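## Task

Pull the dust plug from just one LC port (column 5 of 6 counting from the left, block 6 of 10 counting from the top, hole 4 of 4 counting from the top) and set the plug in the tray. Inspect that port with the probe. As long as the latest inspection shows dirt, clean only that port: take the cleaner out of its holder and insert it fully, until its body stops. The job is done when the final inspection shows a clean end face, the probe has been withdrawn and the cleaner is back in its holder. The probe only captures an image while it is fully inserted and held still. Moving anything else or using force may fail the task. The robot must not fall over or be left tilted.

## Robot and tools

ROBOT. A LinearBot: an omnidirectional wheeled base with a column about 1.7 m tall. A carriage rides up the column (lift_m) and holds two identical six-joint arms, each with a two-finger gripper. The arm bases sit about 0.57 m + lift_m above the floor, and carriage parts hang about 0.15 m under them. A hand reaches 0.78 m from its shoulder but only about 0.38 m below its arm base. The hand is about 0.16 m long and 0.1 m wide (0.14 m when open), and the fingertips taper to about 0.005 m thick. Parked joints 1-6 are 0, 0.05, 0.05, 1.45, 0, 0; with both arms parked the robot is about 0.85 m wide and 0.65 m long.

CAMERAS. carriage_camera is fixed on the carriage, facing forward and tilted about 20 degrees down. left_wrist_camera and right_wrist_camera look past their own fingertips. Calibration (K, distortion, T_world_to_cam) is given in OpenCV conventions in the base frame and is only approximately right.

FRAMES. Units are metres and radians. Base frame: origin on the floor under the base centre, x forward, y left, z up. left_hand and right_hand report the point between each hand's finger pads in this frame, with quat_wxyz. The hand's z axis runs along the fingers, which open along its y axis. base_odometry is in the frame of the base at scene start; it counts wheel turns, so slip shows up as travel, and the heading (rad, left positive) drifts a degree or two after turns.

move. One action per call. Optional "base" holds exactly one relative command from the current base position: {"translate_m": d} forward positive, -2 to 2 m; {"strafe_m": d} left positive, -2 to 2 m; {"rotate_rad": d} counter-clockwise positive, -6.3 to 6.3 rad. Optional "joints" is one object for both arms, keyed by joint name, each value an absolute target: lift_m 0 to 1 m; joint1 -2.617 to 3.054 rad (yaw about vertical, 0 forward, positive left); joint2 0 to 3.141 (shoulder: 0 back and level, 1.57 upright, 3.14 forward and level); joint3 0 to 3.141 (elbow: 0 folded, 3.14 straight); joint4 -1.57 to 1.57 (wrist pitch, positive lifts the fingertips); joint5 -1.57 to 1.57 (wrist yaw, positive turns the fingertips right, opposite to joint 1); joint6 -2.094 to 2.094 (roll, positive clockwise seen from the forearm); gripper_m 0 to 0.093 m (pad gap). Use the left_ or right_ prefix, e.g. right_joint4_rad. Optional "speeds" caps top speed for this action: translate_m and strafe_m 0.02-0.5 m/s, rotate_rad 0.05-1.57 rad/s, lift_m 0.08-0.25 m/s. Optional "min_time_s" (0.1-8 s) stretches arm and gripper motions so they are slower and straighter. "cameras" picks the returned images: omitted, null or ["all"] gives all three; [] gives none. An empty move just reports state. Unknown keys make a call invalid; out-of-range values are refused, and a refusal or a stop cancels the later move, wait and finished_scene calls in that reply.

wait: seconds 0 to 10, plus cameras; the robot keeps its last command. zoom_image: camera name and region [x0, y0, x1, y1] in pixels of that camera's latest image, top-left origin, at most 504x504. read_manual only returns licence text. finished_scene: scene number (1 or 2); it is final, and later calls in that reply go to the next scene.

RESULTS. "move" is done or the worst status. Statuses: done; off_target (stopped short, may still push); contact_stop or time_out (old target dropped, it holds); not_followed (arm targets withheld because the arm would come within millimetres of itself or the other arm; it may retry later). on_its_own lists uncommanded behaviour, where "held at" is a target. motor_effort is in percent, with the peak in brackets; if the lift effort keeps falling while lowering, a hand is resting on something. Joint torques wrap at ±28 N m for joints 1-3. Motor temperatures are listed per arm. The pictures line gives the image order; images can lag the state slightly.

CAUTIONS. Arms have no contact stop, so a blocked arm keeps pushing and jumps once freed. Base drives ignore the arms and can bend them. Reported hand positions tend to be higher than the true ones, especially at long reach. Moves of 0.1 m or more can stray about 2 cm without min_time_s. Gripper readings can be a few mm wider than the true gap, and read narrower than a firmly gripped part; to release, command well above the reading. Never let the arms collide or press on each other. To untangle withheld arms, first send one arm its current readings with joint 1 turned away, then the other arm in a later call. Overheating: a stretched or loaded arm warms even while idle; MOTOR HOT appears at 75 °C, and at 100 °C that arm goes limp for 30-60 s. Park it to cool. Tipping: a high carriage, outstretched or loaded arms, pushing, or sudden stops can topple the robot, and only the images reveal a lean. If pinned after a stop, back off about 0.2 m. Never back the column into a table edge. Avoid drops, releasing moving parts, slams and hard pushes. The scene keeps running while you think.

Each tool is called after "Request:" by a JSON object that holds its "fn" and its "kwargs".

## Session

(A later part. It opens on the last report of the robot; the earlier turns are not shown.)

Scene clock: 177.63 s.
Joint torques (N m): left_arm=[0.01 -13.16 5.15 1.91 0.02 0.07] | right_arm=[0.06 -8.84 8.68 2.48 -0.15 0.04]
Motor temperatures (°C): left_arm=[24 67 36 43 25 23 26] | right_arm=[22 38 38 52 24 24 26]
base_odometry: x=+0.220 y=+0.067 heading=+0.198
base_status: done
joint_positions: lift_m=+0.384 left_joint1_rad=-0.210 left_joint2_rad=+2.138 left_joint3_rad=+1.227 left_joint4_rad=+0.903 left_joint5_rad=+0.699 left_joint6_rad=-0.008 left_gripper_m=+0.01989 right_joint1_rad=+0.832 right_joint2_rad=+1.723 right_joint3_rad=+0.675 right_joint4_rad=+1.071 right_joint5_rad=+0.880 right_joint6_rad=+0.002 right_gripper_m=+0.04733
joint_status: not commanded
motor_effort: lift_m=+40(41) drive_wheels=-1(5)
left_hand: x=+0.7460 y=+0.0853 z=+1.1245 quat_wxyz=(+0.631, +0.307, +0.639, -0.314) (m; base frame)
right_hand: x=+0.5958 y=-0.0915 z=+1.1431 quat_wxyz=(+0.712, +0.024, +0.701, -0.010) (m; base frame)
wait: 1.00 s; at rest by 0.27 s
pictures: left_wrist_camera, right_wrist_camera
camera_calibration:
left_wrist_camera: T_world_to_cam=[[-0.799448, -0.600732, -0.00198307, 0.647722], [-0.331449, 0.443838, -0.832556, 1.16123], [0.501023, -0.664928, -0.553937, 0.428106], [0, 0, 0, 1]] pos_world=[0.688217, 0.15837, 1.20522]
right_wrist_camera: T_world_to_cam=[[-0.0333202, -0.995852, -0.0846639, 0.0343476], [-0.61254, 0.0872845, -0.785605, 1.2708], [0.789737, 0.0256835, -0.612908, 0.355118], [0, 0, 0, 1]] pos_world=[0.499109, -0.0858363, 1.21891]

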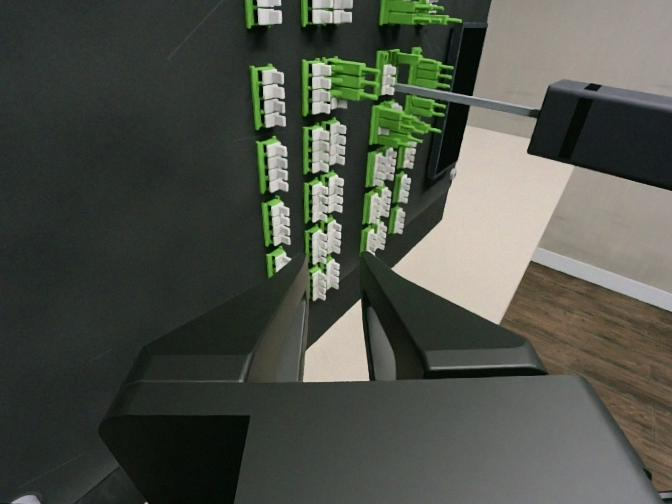

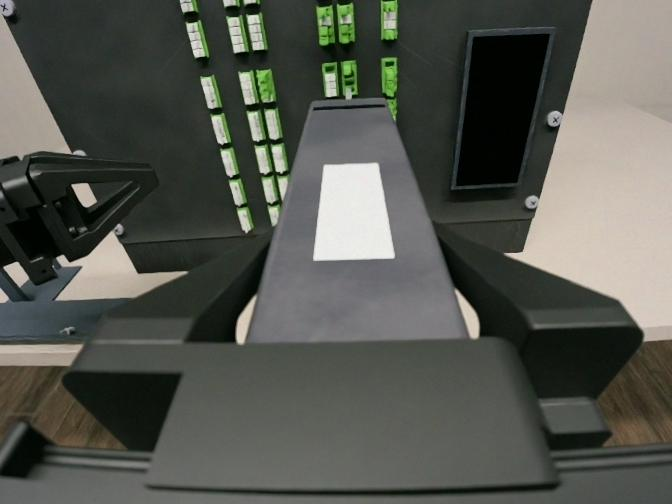

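Request:
{"fn": "move", "kwargs": {"base": {"translate_m":0.0015}, "speeds": {"translate_m":0.02}, "cameras": []}}

Request:
{"fn": "wait", "kwargs": {"seconds": 1, "cameras": ["left_wrist_camera","right_wrist_camera"]}}

Request:
{"fn": "zoom_image", "kwargs": {"camera": "right_wrist_camera", "region": [335, 70, 365, 100]}}

Request:
{"fn": "zoom_image", "kwargs": {"camera": "left_wrist_camera", "region": [370, 50, 420, 100]}}

Scene clock: 178.73 s.
Joint torques (N m): left_arm=[-0.02 -13.18 5.16 1.93 0.02 0.08] | right_arm=[0.2 -8.77 8.8 2.42 -0.05 0.07]
Motor temperatures (°C): left_arm=[24 68 36 43 25 23 26] | right_arm=[22 38 38 52 24 24 26]
move: done
base_odometry: x=+0.221 y=+0.067 heading=+0.198
base_status: done
joint_positions: lift_m=+0.384 left_joint1_rad=-0.210 left_joint2_rad=+2.138 left_joint3_rad=+1.227 left_joint4_rad=+0.903 left_joint5_rad=+0.699 left_joint6_rad=-0.008 left_gripper_m=+0.01989 right_joint1_rad=+0.832 right_joint2_rad=+1.723 right_joint3_rad=+0.675 right_joint4_rad=+1.071 right_joint5_rad=+0.876 right_joint6_rad=+0.002 right_gripper_m=+0.04733
joint_status: not commanded
motor_effort: lift_m=+40(41) drive_wheels=-1(6)
left_hand: x=+0.7460 y=+0.0853 z=+1.1245 quat_wxyz=(+0.631, +0.307, +0.639, -0.314) (m; base frame)
right_hand: x=+0.5959 y=-0.0910 z=+1.1431 quat_wxyz=(+0.712, +0.022, +0.702, -0.009) (m; base frame)
pictures: none
No camera images: "cameras" was empty.

Scene clock: 179.73 s.
Joint torques (N m): left_arm=[0.01 -13.16 5.2 1.9 0 0.06] | right_arm=[-0.03 -8.8 8.62 2.45 -0.06 0.09]
Motor temperatures (°C): left_arm=[24 68 36 43 25 23 26] | right_arm=[22 38 38 52 24 24 26]
base_odometry: x=+0.221 y=+0.067 heading=+0.198
base_status: done
joint_positions: lift_m=+0.384 left_joint1_rad=-0.210 left_joint2_rad=+2.138 left_joint3_rad=+1.227 left_joint4_rad=+0.903 left_joint5_rad=+0.699 left_joint6_rad=-0.008 left_gripper_m=+0.01989 right_joint1_rad=+0.832 right_joint2_rad=+1.723 right_joint3_rad=+0.675 right_joint4_rad=+1.071 right_joint5_rad=+0.876 right_joint6_rad=+0.002 right_gripper_m=+0.04733
joint_status: not commanded
motor_effort: lift_m=+41(41) drive_wheels=-1(6)
left_hand: x=+0.7460 y=+0.0853 z=+1.1245 quat_wxyz=(+0.631, +0.307, +0.639, -0.314) (m; base frame)
right_hand: x=+0.5959 y=-0.0909 z=+1.1431 quat_wxyz=(+0.712, +0.022, +0.702, -0.009) (m; base frame)
wait: 1.00 s; at rest by 0.27 s
pictures: left_wrist_camera, right_wrist_camera
camera_calibration:
left_wrist_camera: T_world_to_cam=[[-0.799469, -0.600705, -0.00174471, 0.647445], [-0.331751, 0.44394, -0.832381, 1.16121], [0.50079, -0.664884, -0.5542, 0.428575], [0, 0, 0, 1]] pos_world=[0.688218, 0.15837, 1.20521]
right_wrist_camera: T_world_to_cam=[[-0.0295416, -0.996001, -0.0843126, 0.0323293], [-0.612975, 0.0846787, -0.785552, 1.27075], [0.78955, 0.028475, -0.613025, 0.355512], [0, 0, 0, 1]] pos_world=[0.4992, -0.085529, 1.21891]

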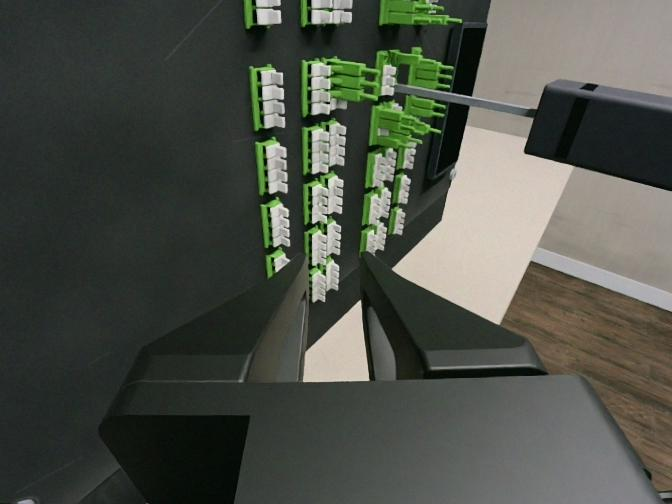

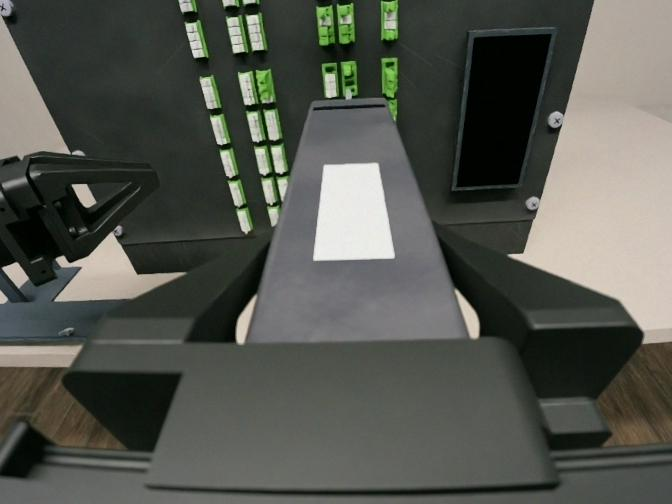

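Scaled by 16.800 from the camera's 672x504 image, which has a finer 960x720 frame.

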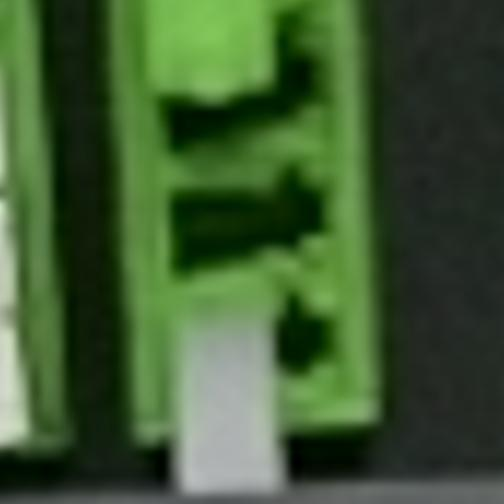

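Scaled by 10.080 from the camera's 672x504 image, which has a finer 960x720 frame.

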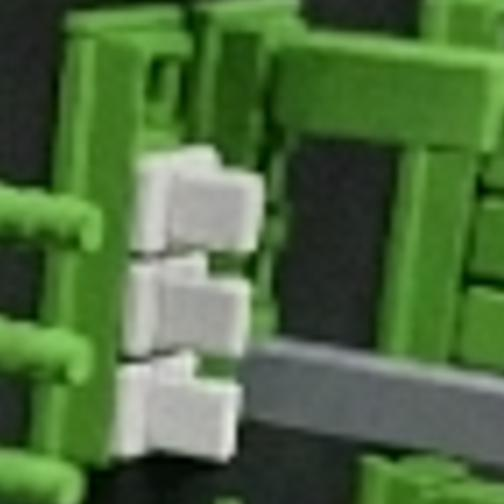

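Request:
{"fn": "move", "kwargs": {"base": {"translate_m":0.003}, "speeds": {"translate_m":0.02}, "cameras": []}}

Request:
{"fn": "wait", "kwargs": {"seconds": 1, "cameras": ["left_wrist_camera","right_wrist_camera"]}}

Request:
{"fn": "zoom_image", "kwargs": {"camera": "right_wrist_camera", "region": [335, 70, 365, 100]}}

Scene clock: 180.70 s.
Joint torques (N m): left_arm=[0.06 -13.14 5.15 1.92 0.03 0.07] | right_arm=[0.03 -8.73 8.73 2.46 -0.13 0.04]
Motor temperatures (°C): left_arm=[24 68 36 44 25 23 26] | right_arm=[22 38 38 52 24 24 26]
move: done
base_odometry: x=+0.224 y=+0.067 heading=+0.198
base_status: done
joint_positions: lift_m=+0.384 left_joint1_rad=-0.210 left_joint2_rad=+2.138 left_joint3_rad=+1.227 left_joint4_rad=+0.903 left_joint5_rad=+0.699 left_joint6_rad=-0.008 left_gripper_m=+0.01989 right_joint1_rad=+0.832 right_joint2_rad=+1.723 right_joint3_rad=+0.675 right_joint4_rad=+1.071 right_joint5_rad=+0.878 right_joint6_rad=+0.002 right_gripper_m=+0.04733
joint_status: not commanded
motor_effort: lift_m=+41(41) drive_wheels=-1(8)
left_hand: x=+0.7460 y=+0.0853 z=+1.1245 quat_wxyz=(+0.631, +0.307, +0.639, -0.314) (m; base frame)
right_hand: x=+0.5959 y=-0.0913 z=+1.1431 quat_wxyz=(+0.712, +0.023, +0.701, -0.009) (m; base frame)
pictures: none
No camera images: "cameras" was empty.

Scene clock: 181.70 s.
Joint torques (N m): left_arm=[0.02 -13.15 5.15 1.91 0.02 0.08] | right_arm=[0.12 -8.72 8.69 2.49 -0.07 0.07]
Motor temperatures (°C): left_arm=[24 69 36 44 25 23 26] | right_arm=[22 38 38 52 24 24 26]
base_odometry: x=+0.224 y=+0.067 heading=+0.198
base_status: done
joint_positions: lift_m=+0.384 left_joint1_rad=-0.210 left_joint2_rad=+2.138 left_joint3_rad=+1.227 left_joint4_rad=+0.903 left_joint5_rad=+0.699 left_joint6_rad=-0.008 left_gripper_m=+0.01989 right_joint1_rad=+0.832 right_joint2_rad=+1.723 right_joint3_rad=+0.675 right_joint4_rad=+1.071 right_joint5_rad=+0.877 right_joint6_rad=+0.002 right_gripper_m=+0.04733
joint_status: not commanded
motor_effort: lift_m=+41(41) drive_wheels=-1(8)
left_hand: x=+0.7460 y=+0.0853 z=+1.1245 quat_wxyz=(+0.631, +0.307, +0.639, -0.314) (m; base frame)
right_hand: x=+0.5959 y=-0.0912 z=+1.1431 quat_wxyz=(+0.712, +0.023, +0.701, -0.009) (m; base frame)
wait: 1.00 s; at rest by 0.27 s
pictures: left_wrist_camera, right_wrist_camera
camera_calibration:
left_wrist_camera: T_world_to_cam=[[-0.799448, -0.600732, -0.00198307, 0.647722], [-0.331449, 0.443838, -0.832556, 1.16123], [0.501023, -0.664928, -0.553937, 0.428106], [0, 0, 0, 1]] pos_world=[0.688217, 0.15837, 1.20522]
right_wrist_camera: T_world_to_cam=[[-0.0314558, -0.99594, -0.0843452, 0.0331273], [-0.612835, 0.0858816, -0.78553, 1.27078], [0.789584, 0.0269802, -0.613048, 0.355398], [0, 0, 0, 1]] pos_world=[0.499204, -0.0857325, 1.21891]

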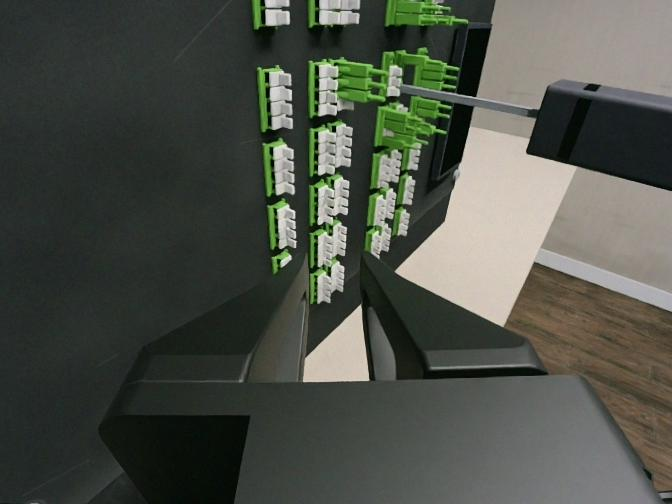

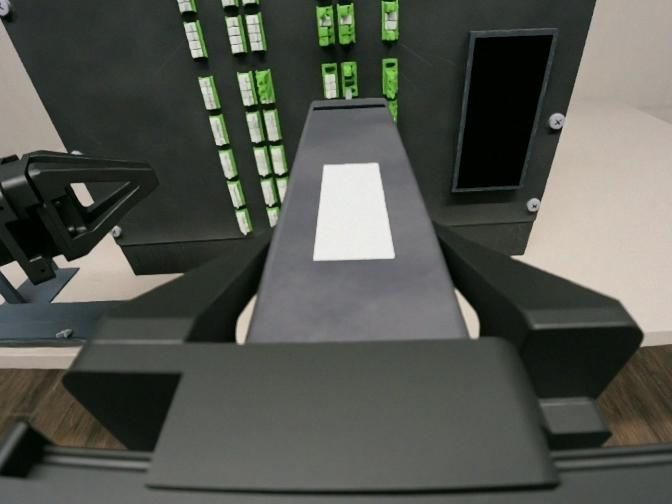

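Scaled by 16.800 from the camera's 672x504 image, which has a finer 960x720 frame.

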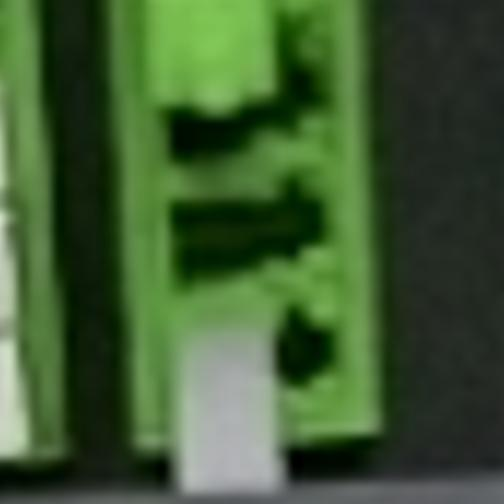

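Request:
{"fn": "move", "kwargs": {"base": {"translate_m":0.003}, "speeds": {"translate_m":0.02}, "cameras": []}}

Request:
{"fn": "move", "kwargs": {"base": {"translate_m":0.002}, "speeds": {"translate_m":0.02}, "cameras": ["right_wrist_camera"]}}

Scene clock: 182.83 s.
Joint torques (N m): left_arm=[0.02 -13.19 5.2 1.92 0.02 0.09] | right_arm=[0.01 -8.92 8.62 2.46 -0.19 0.04]
Motor temperatures (°C): left_arm=[24 69 36 44 25 23 26] | right_arm=[22 38 38 52 24 24 26]
move: done
base_odometry: x=+0.227 y=+0.068 heading=+0.198
base_status: done
joint_positions: lift_m=+0.384 left_joint1_rad=-0.210 left_joint2_rad=+2.138 left_joint3_rad=+1.227 left_joint4_rad=+0.904 left_joint5_rad=+0.699 left_joint6_rad=-0.008 left_gripper_m=+0.01989 right_joint1_rad=+0.834 right_joint2_rad=+1.723 right_joint3_rad=+0.675 right_joint4_rad=+1.071 right_joint5_rad=+0.883 right_joint6_rad=+0.002 right_gripper_m=+0.04733
joint_status: not commanded
motor_effort: lift_m=+41(41) drive_wheels=-1(8)
left_hand: x=+0.7460 y=+0.0853 z=+1.1246 quat_wxyz=(+0.632, +0.307, +0.639, -0.314) (m; base frame)
right_hand: x=+0.5954 y=-0.0915 z=+1.1431 quat_wxyz=(+0.712, +0.024, +0.701, -0.011) (m; base frame)
pictures: none
No camera images: "cameras" was empty.

Scene clock: 183.43 s.
Joint torques (N m): left_arm=[0.03 -13.12 5.22 1.92 0.03 0.07] | right_arm=[-0.62 -8.88 8.58 2.54 -0.21 0.1]
Motor temperatures (°C): left_arm=[24 69 35 44 25 23 26] | right_arm=[22 38 38 52 24 24 26]
move: done
base_odometry: x=+0.229 y=+0.068 heading=+0.197
base_status: done
joint_positions: lift_m=+0.384 left_joint1_rad=-0.210 left_joint2_rad=+2.138 left_joint3_rad=+1.227 left_joint4_rad=+0.903 left_joint5_rad=+0.699 left_joint6_rad=-0.008 left_gripper_m=+0.01989 right_joint1_rad=+0.837 right_joint2_rad=+1.723 right_joint3_rad=+0.675 right_joint4_rad=+1.070 right_joint5_rad=+0.890 right_joint6_rad=+0.002 right_gripper_m=+0.04733
joint_status: not commanded
motor_effort: lift_m=+41(41) drive_wheels=+0(10)
left_hand: x=+0.7460 y=+0.0853 z=+1.1245 quat_wxyz=(+0.631, +0.307, +0.639, -0.314) (m; base frame)
right_hand: x=+0.5946 y=-0.0915 z=+1.1430 quat_wxyz=(+0.712, +0.026, +0.702, -0.012) (m; base frame)
pictures: right_wrist_camera
camera_calibration:
right_wrist_camera: T_world_to_cam=[[-0.0391081, -0.995677, -0.0842479, 0.0373803], [-0.612536, 0.0905016, -0.785244, 1.26982], [0.789474, 0.0208955, -0.613428, 0.356252], [0, 0, 0, 1]] pos_world=[0.498023, -0.0851462, 1.2188]

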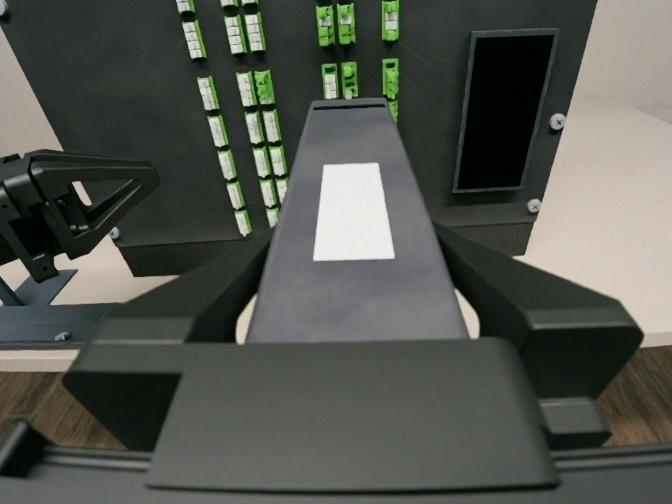

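Request:
{"fn": "wait", "kwargs": {"seconds": 2}}

Request:
{"fn": "zoom_image", "kwargs": {"camera": "right_wrist_camera", "region": [440, 20, 570, 200]}}

Request:
{"fn": "zoom_image", "kwargs": {"camera": "left_wrist_camera", "region": [370, 20, 470, 120]}}

Scene clock: 185.70 s.
Joint torques (N m): left_arm=[0.06 -13.19 5.14 1.93 0.01 0.07] | right_arm=[-0.58 -8.65 8.72 2.45 -0.19 0.08]
Motor temperatures (°C): left_arm=[24 70 35 44 25 23 26] | right_arm=[22 38 38 52 24 24 26]
base_odometry: x=+0.229 y=+0.068 heading=+0.197
base_status: done
joint_positions: lift_m=+0.384 left_joint1_rad=-0.210 left_joint2_rad=+2.138 left_joint3_rad=+1.227 left_joint4_rad=+0.903 left_joint5_rad=+0.699 left_joint6_rad=-0.008 left_gripper_m=+0.01989 right_joint1_rad=+0.837 right_joint2_rad=+1.723 right_joint3_rad=+0.675 right_joint4_rad=+1.070 right_joint5_rad=+0.890 right_joint6_rad=+0.002 right_gripper_m=+0.04733
joint_status: not commanded
motor_effort: lift_m=+41(41) drive_wheels=+0(10)
left_hand: x=+0.7460 y=+0.0853 z=+1.1245 quat_wxyz=(+0.631, +0.307, +0.639, -0.314) (m; base frame)
right_hand: x=+0.5946 y=-0.0915 z=+1.1430 quat_wxyz=(+0.712, +0.026, +0.702, -0.012) (m; base frame)
wait: 2.00 s; at rest from the start
pictures: carriage_camera, left_wrist_camera, right_wrist_camera
camera_calibration:
carriage_camera: T_world_to_cam=[[-0.0363689, -0.998764, -0.033866, 0.0544086], [-0.390446, 0.0453962, -0.919506, 1.30117], [0.919907, -0.0202185, -0.391615, 0.431035], [0, 0, 0, 1]] pos_world=[0.113502, 0.00398818, 1.36707]
left_wrist_camera: T_world_to_cam=[[-0.799448, -0.600732, -0.00198307, 0.647722], [-0.331449, 0.443838, -0.832556, 1.16123], [0.501023, -0.664928, -0.553937, 0.428106], [0, 0, 0, 1]] pos_world=[0.688217, 0.15837, 1.20522]
right_wrist_camera: T_world_to_cam=[[-0.0391081, -0.995677, -0.0842479, 0.0373803], [-0.612536, 0.0905016, -0.785244, 1.26982], [0.789474, 0.0208955, -0.613428, 0.356252], [0, 0, 0, 1]] pos_world=[0.498023, -0.0851462, 1.2188]

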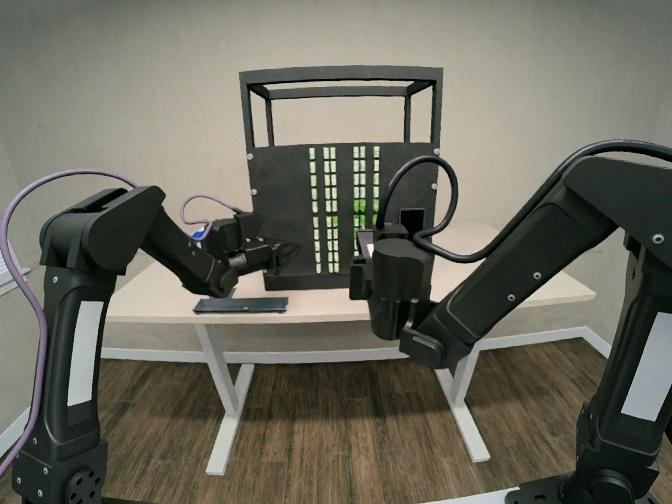

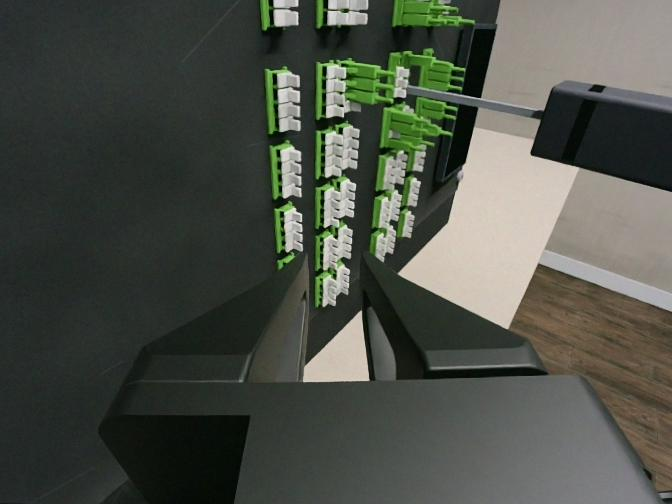

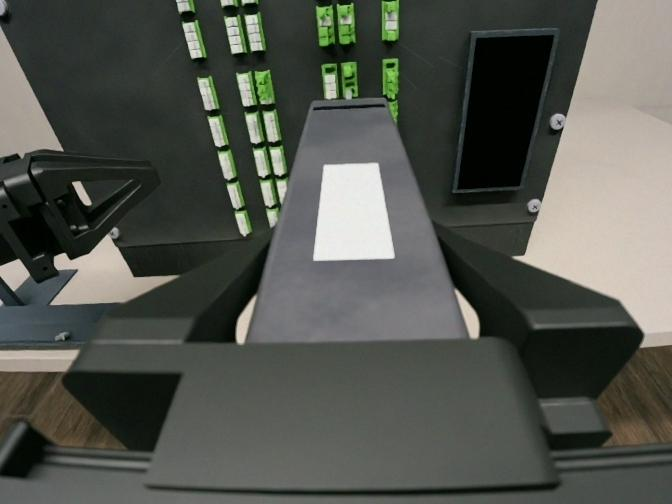

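Scaled by 2.800 from the camera's 672x504 image, which has a finer 960x720 frame.

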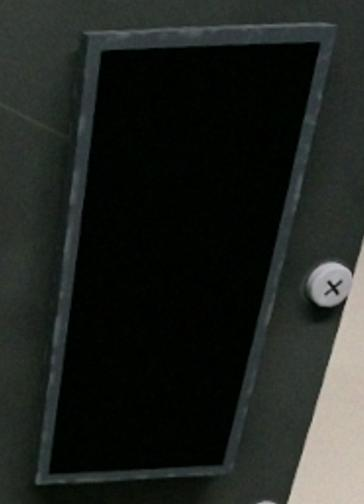

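Scaled by 5.040 from the camera's 672x504 image, which has a finer 960x720 frame.

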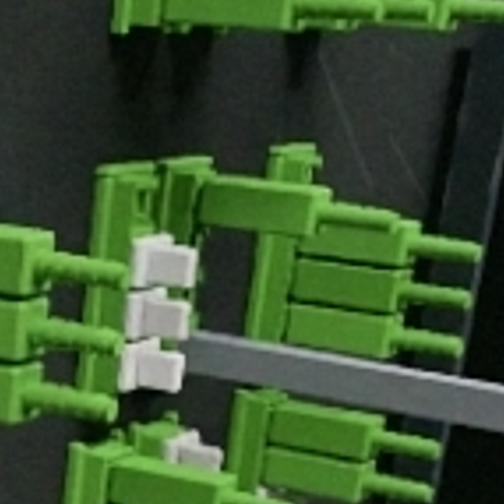

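Request:
{"fn": "move", "kwargs": {"base": {"translate_m":0.002}, "speeds": {"translate_m":0.02}, "cameras": []}}

Request:
{"fn": "wait", "kwargs": {"seconds": 2, "cameras": ["left_wrist_camera","right_wrist_camera"]}}

Request:
{"fn": "zoom_image", "kwargs": {"camera": "right_wrist_camera", "region": [335, 70, 365, 100]}}

Scene clock: 186.60 s.
Joint torques (N m): left_arm=[0.08 -13.09 5.2 1.91 0.01 0.07] | right_arm=[-1.09 -8.53 8.69 2.5 -0.42 0.11]
Motor temperatures (°C): left_arm=[24 70 35 44 25 23 26] | right_arm=[22 38 38 52 24 24 26]
move: done
base_odometry: x=+0.231 y=+0.069 heading=+0.197
base_status: done
joint_positions: lift_m=+0.384 left_joint1_rad=-0.210 left_joint2_rad=+2.138 left_joint3_rad=+1.227 left_joint4_rad=+0.903 left_joint5_rad=+0.699 left_joint6_rad=-0.008 left_gripper_m=+0.01989 right_joint1_rad=+0.844 right_joint2_rad=+1.723 right_joint3_rad=+0.675 right_joint4_rad=+1.070 right_joint5_rad=+0.900 right_joint6_rad=+0.002 right_gripper_m=+0.04733
joint_status: not commanded
motor_effort: lift_m=+41(41) drive_wheels=+1(8)
left_hand: x=+0.7460 y=+0.0853 z=+1.1245 quat_wxyz=(+0.631, +0.307, +0.639, -0.314) (m; base frame)
right_hand: x=+0.5930 y=-0.0906 z=+1.1429 quat_wxyz=(+0.712, +0.027, +0.702, -0.013) (m; base frame)
pictures: none
No camera images: "cameras" was empty.

Scene clock: 188.60 s.
Joint torques (N m): left_arm=[0.02 -13.11 5.18 1.92 0.02 0.06] | right_arm=[-1.26 -8.73 8.65 2.45 -0.33 0.04]
Motor temperatures (°C): left_arm=[24 70 35 44 25 23 26] | right_arm=[22 38 38 52 24 24 26]
base_odometry: x=+0.231 y=+0.069 heading=+0.197
base_status: done
joint_positions: lift_m=+0.384 left_joint1_rad=-0.210 left_joint2_rad=+2.138 left_joint3_rad=+1.227 left_joint4_rad=+0.903 left_joint5_rad=+0.699 left_joint6_rad=-0.008 left_gripper_m=+0.01989 right_joint1_rad=+0.844 right_joint2_rad=+1.723 right_joint3_rad=+0.675 right_joint4_rad=+1.070 right_joint5_rad=+0.900 right_joint6_rad=+0.002 right_gripper_m=+0.04733
joint_status: not commanded
motor_effort: lift_m=+41(41) drive_wheels=+1(8)
left_hand: x=+0.7460 y=+0.0853 z=+1.1245 quat_wxyz=(+0.631, +0.307, +0.639, -0.314) (m; base frame)
right_hand: x=+0.5930 y=-0.0906 z=+1.1429 quat_wxyz=(+0.712, +0.027, +0.702, -0.013) (m; base frame)
wait: 2.00 s; at rest by 0.27 s
pictures: left_wrist_camera, right_wrist_camera
camera_calibration:
left_wrist_camera: T_world_to_cam=[[-0.799448, -0.600732, -0.00198307, 0.647722], [-0.331449, 0.443838, -0.832556, 1.16123], [0.501023, -0.664928, -0.553937, 0.428106], [0, 0, 0, 1]] pos_world=[0.688217, 0.15837, 1.20522]
right_wrist_camera: T_world_to_cam=[[-0.0421559, -0.995538, -0.0844175, 0.0401389], [-0.61241, 0.0925064, -0.785109, 1.26869], [0.789416, 0.0186011, -0.613577, 0.357504], [0, 0, 0, 1]] pos_world=[0.49643, -0.084052, 1.21881]

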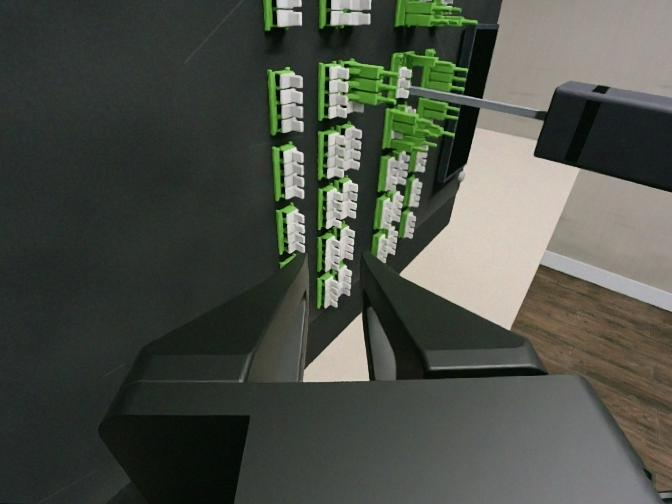

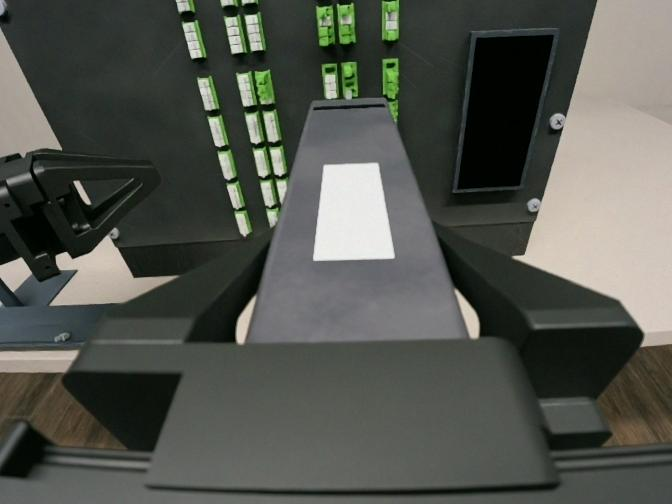

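Scaled by 16.800 from the camera's 672x504 image, which has a finer 960x720 frame.

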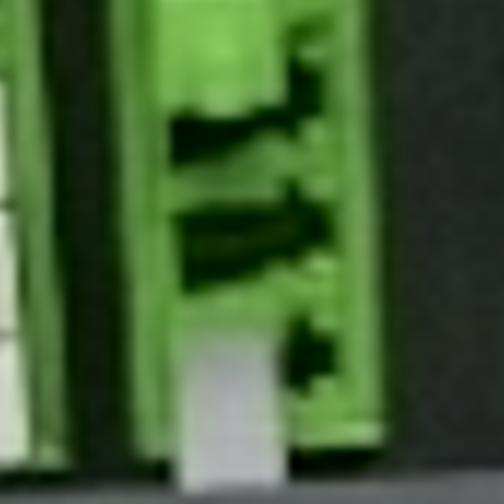

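Request:
{"fn": "move", "kwargs": {"joints": {"right_joint1_rad":0.815,"right_joint5_rad":0.865}, "min_time_s": 1.5, "cameras": ["left_wrist_camera","right_wrist_camera"]}}

Request:
{"fn": "zoom_image", "kwargs": {"camera": "right_wrist_camera", "region": [335, 70, 365, 100]}}

Request:
{"fn": "zoom_image", "kwargs": {"camera": "left_wrist_camera", "region": [370, 50, 420, 100]}}

Scene clock: 191.17 s.
Joint torques (N m): left_arm=[-0.01 -13.12 5.14 1.92 0 0.06] | right_arm=[-2.41 -8.77 8.47 2.49 -0.44 0.01]
Motor temperatures (°C): left_arm=[24 71 35 44 25 23 26] | right_arm=[22 38 38 52 24 24 26]
move: off_target
base_odometry: x=+0.231 y=+0.069 heading=+0.197
base_status: not commanded
joint_positions: lift_m=+0.384 left_joint1_rad=-0.210 left_joint2_rad=+2.138 left_joint3_rad=+1.227 left_joint4_rad=+0.903 left_joint5_rad=+0.699 left_joint6_rad=-0.008 left_gripper_m=+0.01989 right_joint1_rad=+0.844 right_joint2_rad=+1.723 right_joint3_rad=+0.675 right_joint4_rad=+1.070 right_joint5_rad=+0.900 right_joint6_rad=+0.002 right_gripper_m=+0.04733
joint_status: right_joint1_rad off_target (ended at +0.844, target +0.815); right_joint5_rad off_target (ended at +0.900, target +0.865)
motor_effort: lift_m=+41(41) drive_wheels=+1(1)
left_hand: x=+0.7460 y=+0.0853 z=+1.1245 quat_wxyz=(+0.631, +0.307, +0.639, -0.314) (m; base frame)
right_hand: x=+0.5931 y=-0.0907 z=+1.1429 quat_wxyz=(+0.712, +0.027, +0.702, -0.013) (m; base frame)
pictures: left_wrist_camera, right_wrist_camera
camera_calibration:
left_wrist_camera: T_world_to_cam=[[-0.799448, -0.600732, -0.00198307, 0.647722], [-0.331449, 0.443838, -0.832556, 1.16123], [0.501023, -0.664928, -0.553937, 0.428106], [0, 0, 0, 1]] pos_world=[0.688217, 0.15837, 1.20522]
right_wrist_camera: T_world_to_cam=[[-0.0425138, -0.995525, -0.084392, 0.0401908], [-0.612379, 0.0927064, -0.78511, 1.26876], [0.78942, 0.0183019, -0.61358, 0.357403], [0, 0, 0, 1]] pos_world=[0.496531, -0.0841527, 1.2188]

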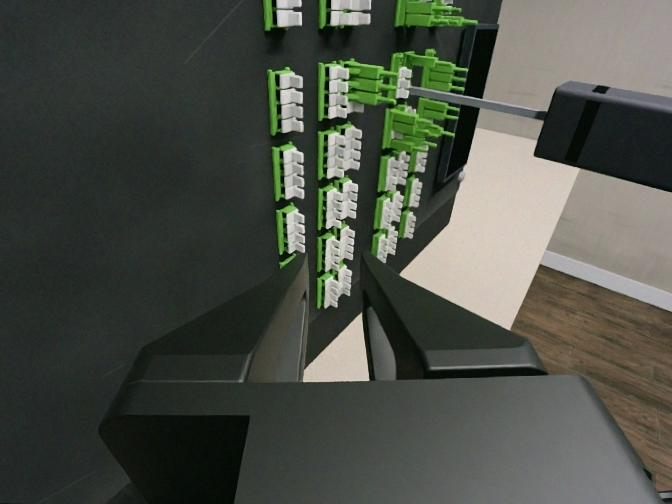

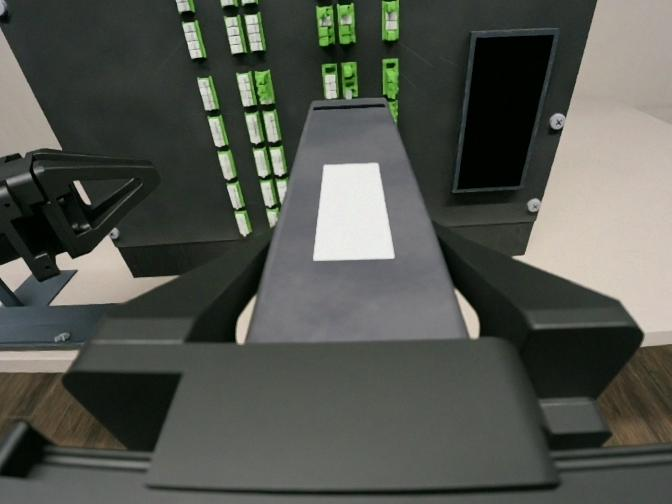

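Scaled by 16.800 from the camera's 672x504 image, which has a finer 960x720 frame.

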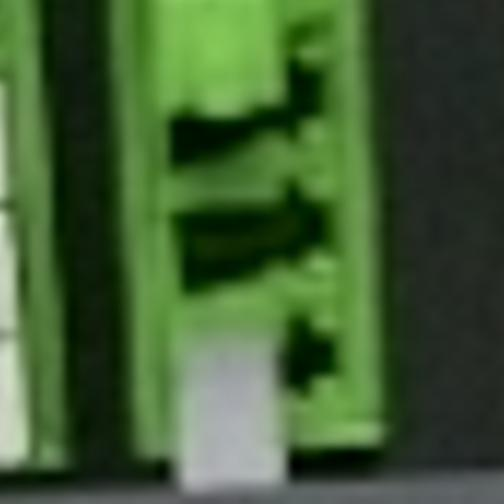

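Scaled by 10.080 from the camera's 672x504 image, which has a finer 960x720 frame.

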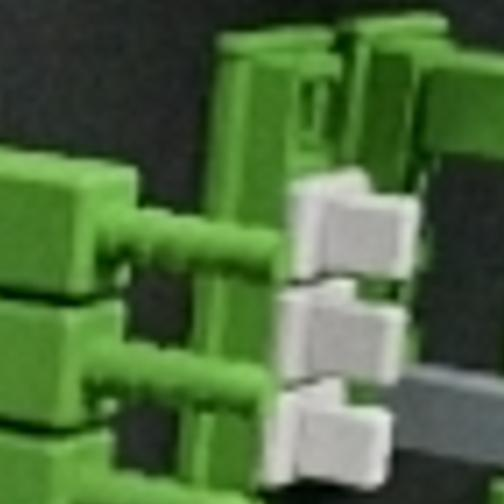

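Request:
{"fn": "move", "kwargs": {"joints": {"right_joint1_rad":0.832,"right_joint5_rad":0.88,"lift_m":0.3847}, "min_time_s": 1, "speeds": {"lift_m":0.08}, "cameras": []}}

Request:
{"fn": "wait", "kwargs": {"seconds": 1, "cameras": ["right_wrist_camera"]}}

Request:
{"fn": "move", "kwargs": {"joints": {"lift_m":0.3838}, "speeds": {"lift_m":0.08}, "cameras": []}}

Request:
{"fn": "wait", "kwargs": {"seconds": 1, "cameras": ["right_wrist_camera"]}}

Scene clock: 193.10 s.
Joint torques (N m): left_arm=[0.02 -13.14 5.2 1.93 0.01 0.07] | right_arm=[-1.01 -8.72 8.76 2.43 -0.24 0.04]
Motor temperatures (°C): left_arm=[24 71 35 44 25 23 26] | right_arm=[22 38 38 52 24 24 26]
move: done
base_odometry: x=+0.231 y=+0.069 heading=+0.197
base_status: not commanded
joint_positions: lift_m=+0.385 left_joint1_rad=-0.210 left_joint2_rad=+2.138 left_joint3_rad=+1.227 left_joint4_rad=+0.903 left_joint5_rad=+0.699 left_joint6_rad=-0.008 left_gripper_m=+0.01989 right_joint1_rad=+0.844 right_joint2_rad=+1.723 right_joint3_rad=+0.675 right_joint4_rad=+1.070 right_joint5_rad=+0.900 right_joint6_rad=+0.002 right_gripper_m=+0.04733
joint_status: all done
motor_effort: lift_m=+41(42) drive_wheels=+1(1)
left_hand: x=+0.7460 y=+0.0853 z=+1.1248 quat_wxyz=(+0.631, +0.307, +0.639, -0.314) (m; base frame)
right_hand: x=+0.5931 y=-0.0907 z=+1.1432 quat_wxyz=(+0.712, +0.027, +0.702, -0.013) (m; base frame)
pictures: none
No camera images: "cameras" was empty.

Scene clock: 194.10 s.
Joint torques (N m): left_arm=[0.05 -13.14 5.16 1.91 0.01 0.07] | right_arm=[-0.77 -8.77 8.8 2.43 -0.29 0.11]
Motor temperatures (°C): left_arm=[24 72 35 44 25 23 26] | right_arm=[22 38 38 53 24 24 26]
base_odometry: x=+0.231 y=+0.069 heading=+0.197
base_status: not commanded
joint_positions: lift_m=+0.385 left_joint1_rad=-0.210 left_joint2_rad=+2.138 left_joint3_rad=+1.227 left_joint4_rad=+0.903 left_joint5_rad=+0.699 left_joint6_rad=-0.008 left_gripper_m=+0.01989 right_joint1_rad=+0.844 right_joint2_rad=+1.723 right_joint3_rad=+0.675 right_joint4_rad=+1.070 right_joint5_rad=+0.900 right_joint6_rad=+0.002 right_gripper_m=+0.04733
joint_status: all done
motor_effort: lift_m=+41(42) drive_wheels=+1(1)
left_hand: x=+0.7460 y=+0.0853 z=+1.1248 quat_wxyz=(+0.631, +0.307, +0.639, -0.314) (m; base frame)
right_hand: x=+0.5931 y=-0.0907 z=+1.1432 quat_wxyz=(+0.712, +0.027, +0.702, -0.013) (m; base frame)
wait: 1.00 s; at rest by 0.27 s
pictures: right_wrist_camera
camera_calibration:
right_wrist_camera: T_world_to_cam=[[-0.0425138, -0.995525, -0.084392, 0.0402161], [-0.612379, 0.0927064, -0.78511, 1.269], [0.78942, 0.0183019, -0.61358, 0.357587], [0, 0, 0, 1]] pos_world=[0.496531, -0.0841527, 1.2191]

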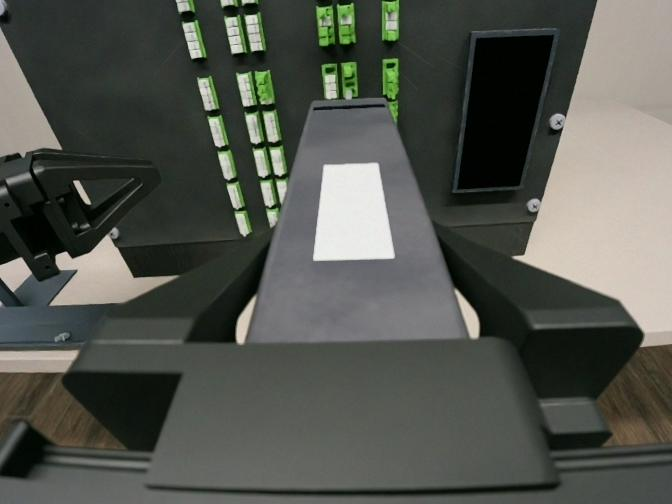

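Scene clock: 194.40 s.
Joint torques (N m): left_arm=[0.01 -13.11 5.2 1.92 0.02 0.07] | right_arm=[-0.73 -8.68 8.54 2.51 -0.32 0.07]
Motor temperatures (°C): left_arm=[24 72 35 44 25 23 26] | right_arm=[22 38 38 53 24 24 26]
move: done
base_odometry: x=+0.231 y=+0.069 heading=+0.197
base_status: not commanded
joint_positions: lift_m=+0.384 left_joint1_rad=-0.210 left_joint2_rad=+2.138 left_joint3_rad=+1.227 left_joint4_rad=+0.903 left_joint5_rad=+0.699 left_joint6_rad=-0.008 left_gripper_m=+0.01989 right_joint1_rad=+0.844 right_joint2_rad=+1.723 right_joint3_rad=+0.675 right_joint4_rad=+1.071 right_joint5_rad=+0.901 right_joint6_rad=+0.002 right_gripper_m=+0.04733
joint_status: all done
motor_effort: lift_m=+39(41) drive_wheels=+1(1)
left_hand: x=+0.7460 y=+0.0853 z=+1.1240 quat_wxyz=(+0.631, +0.307, +0.639, -0.314) (m; base frame)
right_hand: x=+0.5930 y=-0.0906 z=+1.1425 quat_wxyz=(+0.712, +0.027, +0.701, -0.013) (m; base frame)
pictures: none
No camera images: "cameras" was empty.

Scene clock: 195.40 s.
Joint torques (N m): left_arm=[0.02 -13.12 5.18 1.92 0.02 0.06] | right_arm=[-0.81 -8.66 8.73 2.48 -0.27 0.07]
Motor temperatures (°C): left_arm=[24 72 35 44 25 23 26] | right_arm=[22 38 38 53 24 24 26]
base_odometry: x=+0.231 y=+0.069 heading=+0.197
base_status: not commanded
joint_positions: lift_m=+0.384 left_joint1_rad=-0.210 left_joint2_rad=+2.138 left_joint3_rad=+1.227 left_joint4_rad=+0.903 left_joint5_rad=+0.699 left_joint6_rad=-0.008 left_gripper_m=+0.01989 right_joint1_rad=+0.844 right_joint2_rad=+1.723 right_joint3_rad=+0.675 right_joint4_rad=+1.071 right_joint5_rad=+0.901 right_joint6_rad=+0.002 right_gripper_m=+0.04733
joint_status: all done
motor_effort: lift_m=+40(41) drive_wheels=+1(1)
left_hand: x=+0.7460 y=+0.0853 z=+1.1240 quat_wxyz=(+0.631, +0.307, +0.639, -0.314) (m; base frame)
right_hand: x=+0.5930 y=-0.0906 z=+1.1425 quat_wxyz=(+0.712, +0.027, +0.701, -0.013) (m; base frame)
wait: 1.00 s; at rest by 0.27 s
pictures: right_wrist_camera
camera_calibration:
right_wrist_camera: T_world_to_cam=[[-0.0425145, -0.995505, -0.0846316, 0.0405459], [-0.611985, 0.0929049, -0.785394, 1.26855], [0.789726, 0.0184027, -0.613184, 0.35661], [0, 0, 0, 1]] pos_world=[0.496431, -0.084053, 1.21841]

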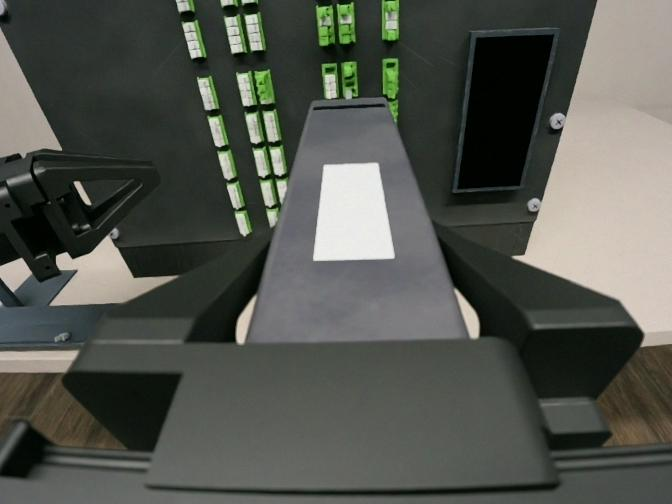

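Request:
{"fn": "move", "kwargs": {"base": {"translate_m":-0.016}, "speeds": {"translate_m":0.03}, "cameras": []}}

Request:
{"fn": "move", "kwargs": {"joints": {"right_joint1_rad":0.829,"right_joint5_rad":0.885,"right_joint4_rad":1.11,"lift_m":0.394}, "min_time_s": 1.5, "speeds": {"lift_m":0.08}, "cameras": []}}

Request:
{"fn": "wait", "kwargs": {"seconds": 1, "cameras": ["left_wrist_camera","right_wrist_camera"]}}

Request:
{"fn": "zoom_image", "kwargs": {"camera": "right_wrist_camera", "region": [330, 70, 370, 110]}}

Request:
{"fn": "zoom_image", "kwargs": {"camera": "left_wrist_camera", "region": [360, 50, 420, 110]}}

Scene clock: 198.93 s.
Joint torques (N m): left_arm=[-0.01 -13.14 5.2 1.92 0.01 0.05] | right_arm=[0.53 -8.68 8.46 2.48 0.05 0.09]
Motor temperatures (°C): left_arm=[24 73 35 44 25 23 26] | right_arm=[22 38 38 53 24 24 26]
move: done
base_odometry: x=+0.215 y=+0.066 heading=+0.198
base_status: done
joint_positions: lift_m=+0.384 left_joint1_rad=-0.210 left_joint2_rad=+2.138 left_joint3_rad=+1.227 left_joint4_rad=+0.903 left_joint5_rad=+0.699 left_joint6_rad=-0.008 left_gripper_m=+0.01989 right_joint1_rad=+0.831 right_joint2_rad=+1.723 right_joint3_rad=+0.677 right_joint4_rad=+1.071 right_joint5_rad=+0.874 right_joint6_rad=+0.002 right_gripper_m=+0.04733
joint_status: not commanded
motor_effort: lift_m=+40(41) drive_wheels=-4(11)
left_hand: x=+0.7460 y=+0.0853 z=+1.1240 quat_wxyz=(+0.631, +0.307, +0.639, -0.314) (m; base frame)
right_hand: x=+0.5963 y=-0.0910 z=+1.1431 quat_wxyz=(+0.713, +0.022, +0.701, -0.008) (m; base frame)
pictures: none
No camera images: "cameras" was empty.

Scene clock: 200.73 s.
Joint torques (N m): left_arm=[-0.02 -12.88 5.3 1.91 0.03 0.07] | right_arm=[0.25 -8.61 8.7 2.38 0.1 0.1]
Motor temperatures (°C): left_arm=[24 72 35 44 25 23 26] | right_arm=[22 38 39 52 24 24 26]
move: off_target
base_odometry: x=+0.215 y=+0.066 heading=+0.198
base_status: not commanded
joint_positions: lift_m=+0.394 left_joint1_rad=-0.210 left_joint2_rad=+2.135 left_joint3_rad=+1.226 left_joint4_rad=+0.905 left_joint5_rad=+0.699 left_joint6_rad=-0.008 left_gripper_m=+0.01989 right_joint1_rad=+0.831 right_joint2_rad=+1.723 right_joint3_rad=+0.677 right_joint4_rad=+1.061 right_joint5_rad=+0.875 right_joint6_rad=+0.002 right_gripper_m=+0.04733
joint_status: right_joint4_rad off_target (ended at +1.062, target +1.110); the others done
motor_effort: lift_m=+39(47) drive_wheels=+1(6)
left_hand: x=+0.7456 y=+0.0854 z=+1.1354 quat_wxyz=(+0.632, +0.308, +0.638, -0.314) (m; base frame)
right_hand: x=+0.5964 y=-0.0910 z=+1.1515 quat_wxyz=(+0.710, +0.020, +0.703, -0.011) (m; base frame)
pictures: none
No camera images: "cameras" was empty.

Scene clock: 201.73 s.
Joint torques (N m): left_arm=[0.01 -12.81 5.31 1.91 0.01 0.06] | right_arm=[0.06 -8.96 8.68 2.38 0.11 0.09]
Motor temperatures (°C): left_arm=[24 71 35 44 25 23 26] | right_arm=[22 39 39 52 24 24 26]
base_odometry: x=+0.215 y=+0.066 heading=+0.198
base_status: not commanded
joint_positions: lift_m=+0.394 left_joint1_rad=-0.210 left_joint2_rad=+2.135 left_joint3_rad=+1.226 left_joint4_rad=+0.905 left_joint5_rad=+0.699 left_joint6_rad=-0.008 left_gripper_m=+0.01989 right_joint1_rad=+0.831 right_joint2_rad=+1.723 right_joint3_rad=+0.677 right_joint4_rad=+1.061 right_joint5_rad=+0.875 right_joint6_rad=+0.002 right_gripper_m=+0.04733
joint_status: right_joint4_rad off_target (ended at +1.062, target +1.110); the others done
motor_effort: lift_m=+39(47) drive_wheels=+1(6)
left_hand: x=+0.7456 y=+0.0854 z=+1.1354 quat_wxyz=(+0.632, +0.308, +0.638, -0.314) (m; base frame)
right_hand: x=+0.5964 y=-0.0910 z=+1.1515 quat_wxyz=(+0.710, +0.020, +0.703, -0.011) (m; base frame)
wait: 1.00 s; at rest by 0.27 s
pictures: left_wrist_camera, right_wrist_camera
camera_calibration:
left_wrist_camera: T_world_to_cam=[[-0.799389, -0.600803, -0.00369504, 0.649289], [-0.329324, 0.443304, -0.833683, 1.16985], [0.502517, -0.66522, -0.552231, 0.431405], [0, 0, 0, 1]] pos_world=[0.687507, 0.158473, 1.21592]
right_wrist_camera: T_world_to_cam=[[-0.0307438, -0.996509, -0.0776144, 0.0258439], [-0.617372, 0.0800001, -0.782593, 1.27642], [0.786071, 0.023857, -0.617676, 0.36728], [0, 0, 0, 1]] pos_world=[0.500109, -0.0851219, 1.22778]

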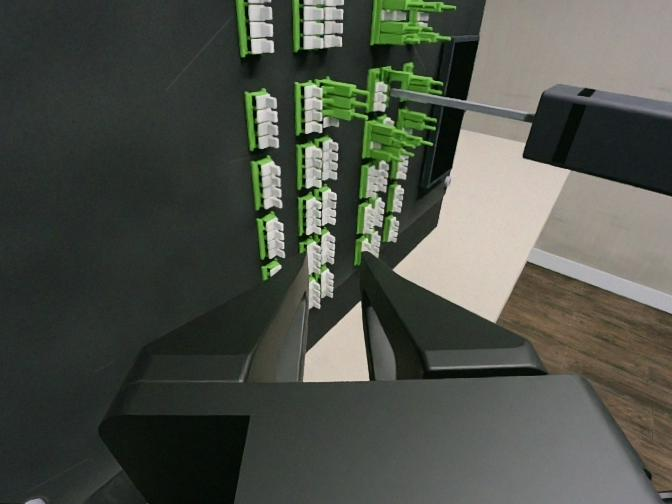

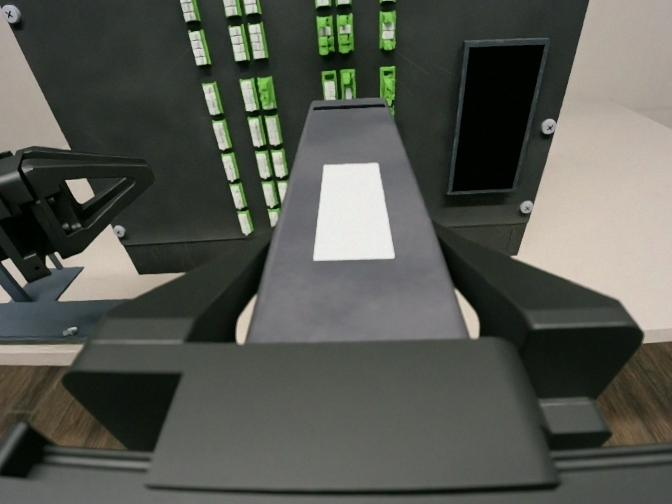

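Scaled by 12.600 from the camera's 672x504 image, which has a finer 960x720 frame.

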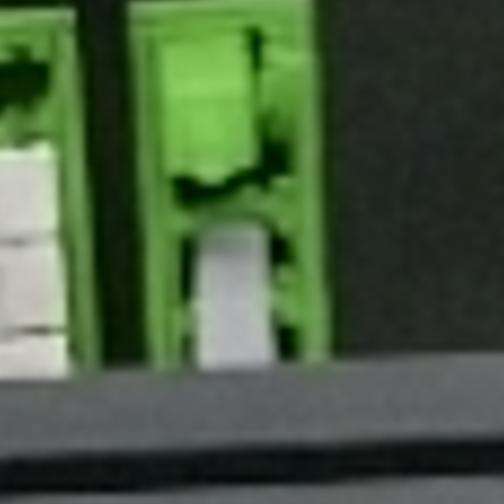

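Scaled by 8.400 from the camera's 672x504 image, which has a finer 960x720 frame.

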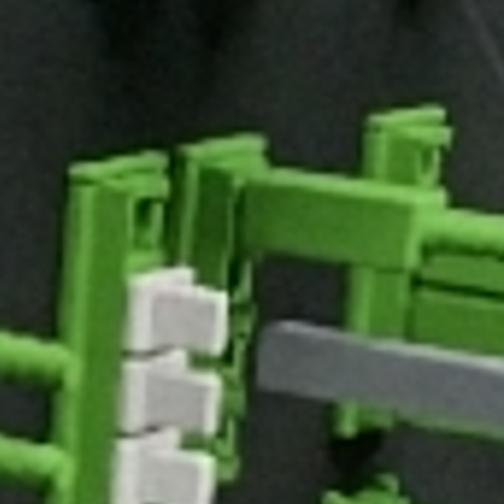

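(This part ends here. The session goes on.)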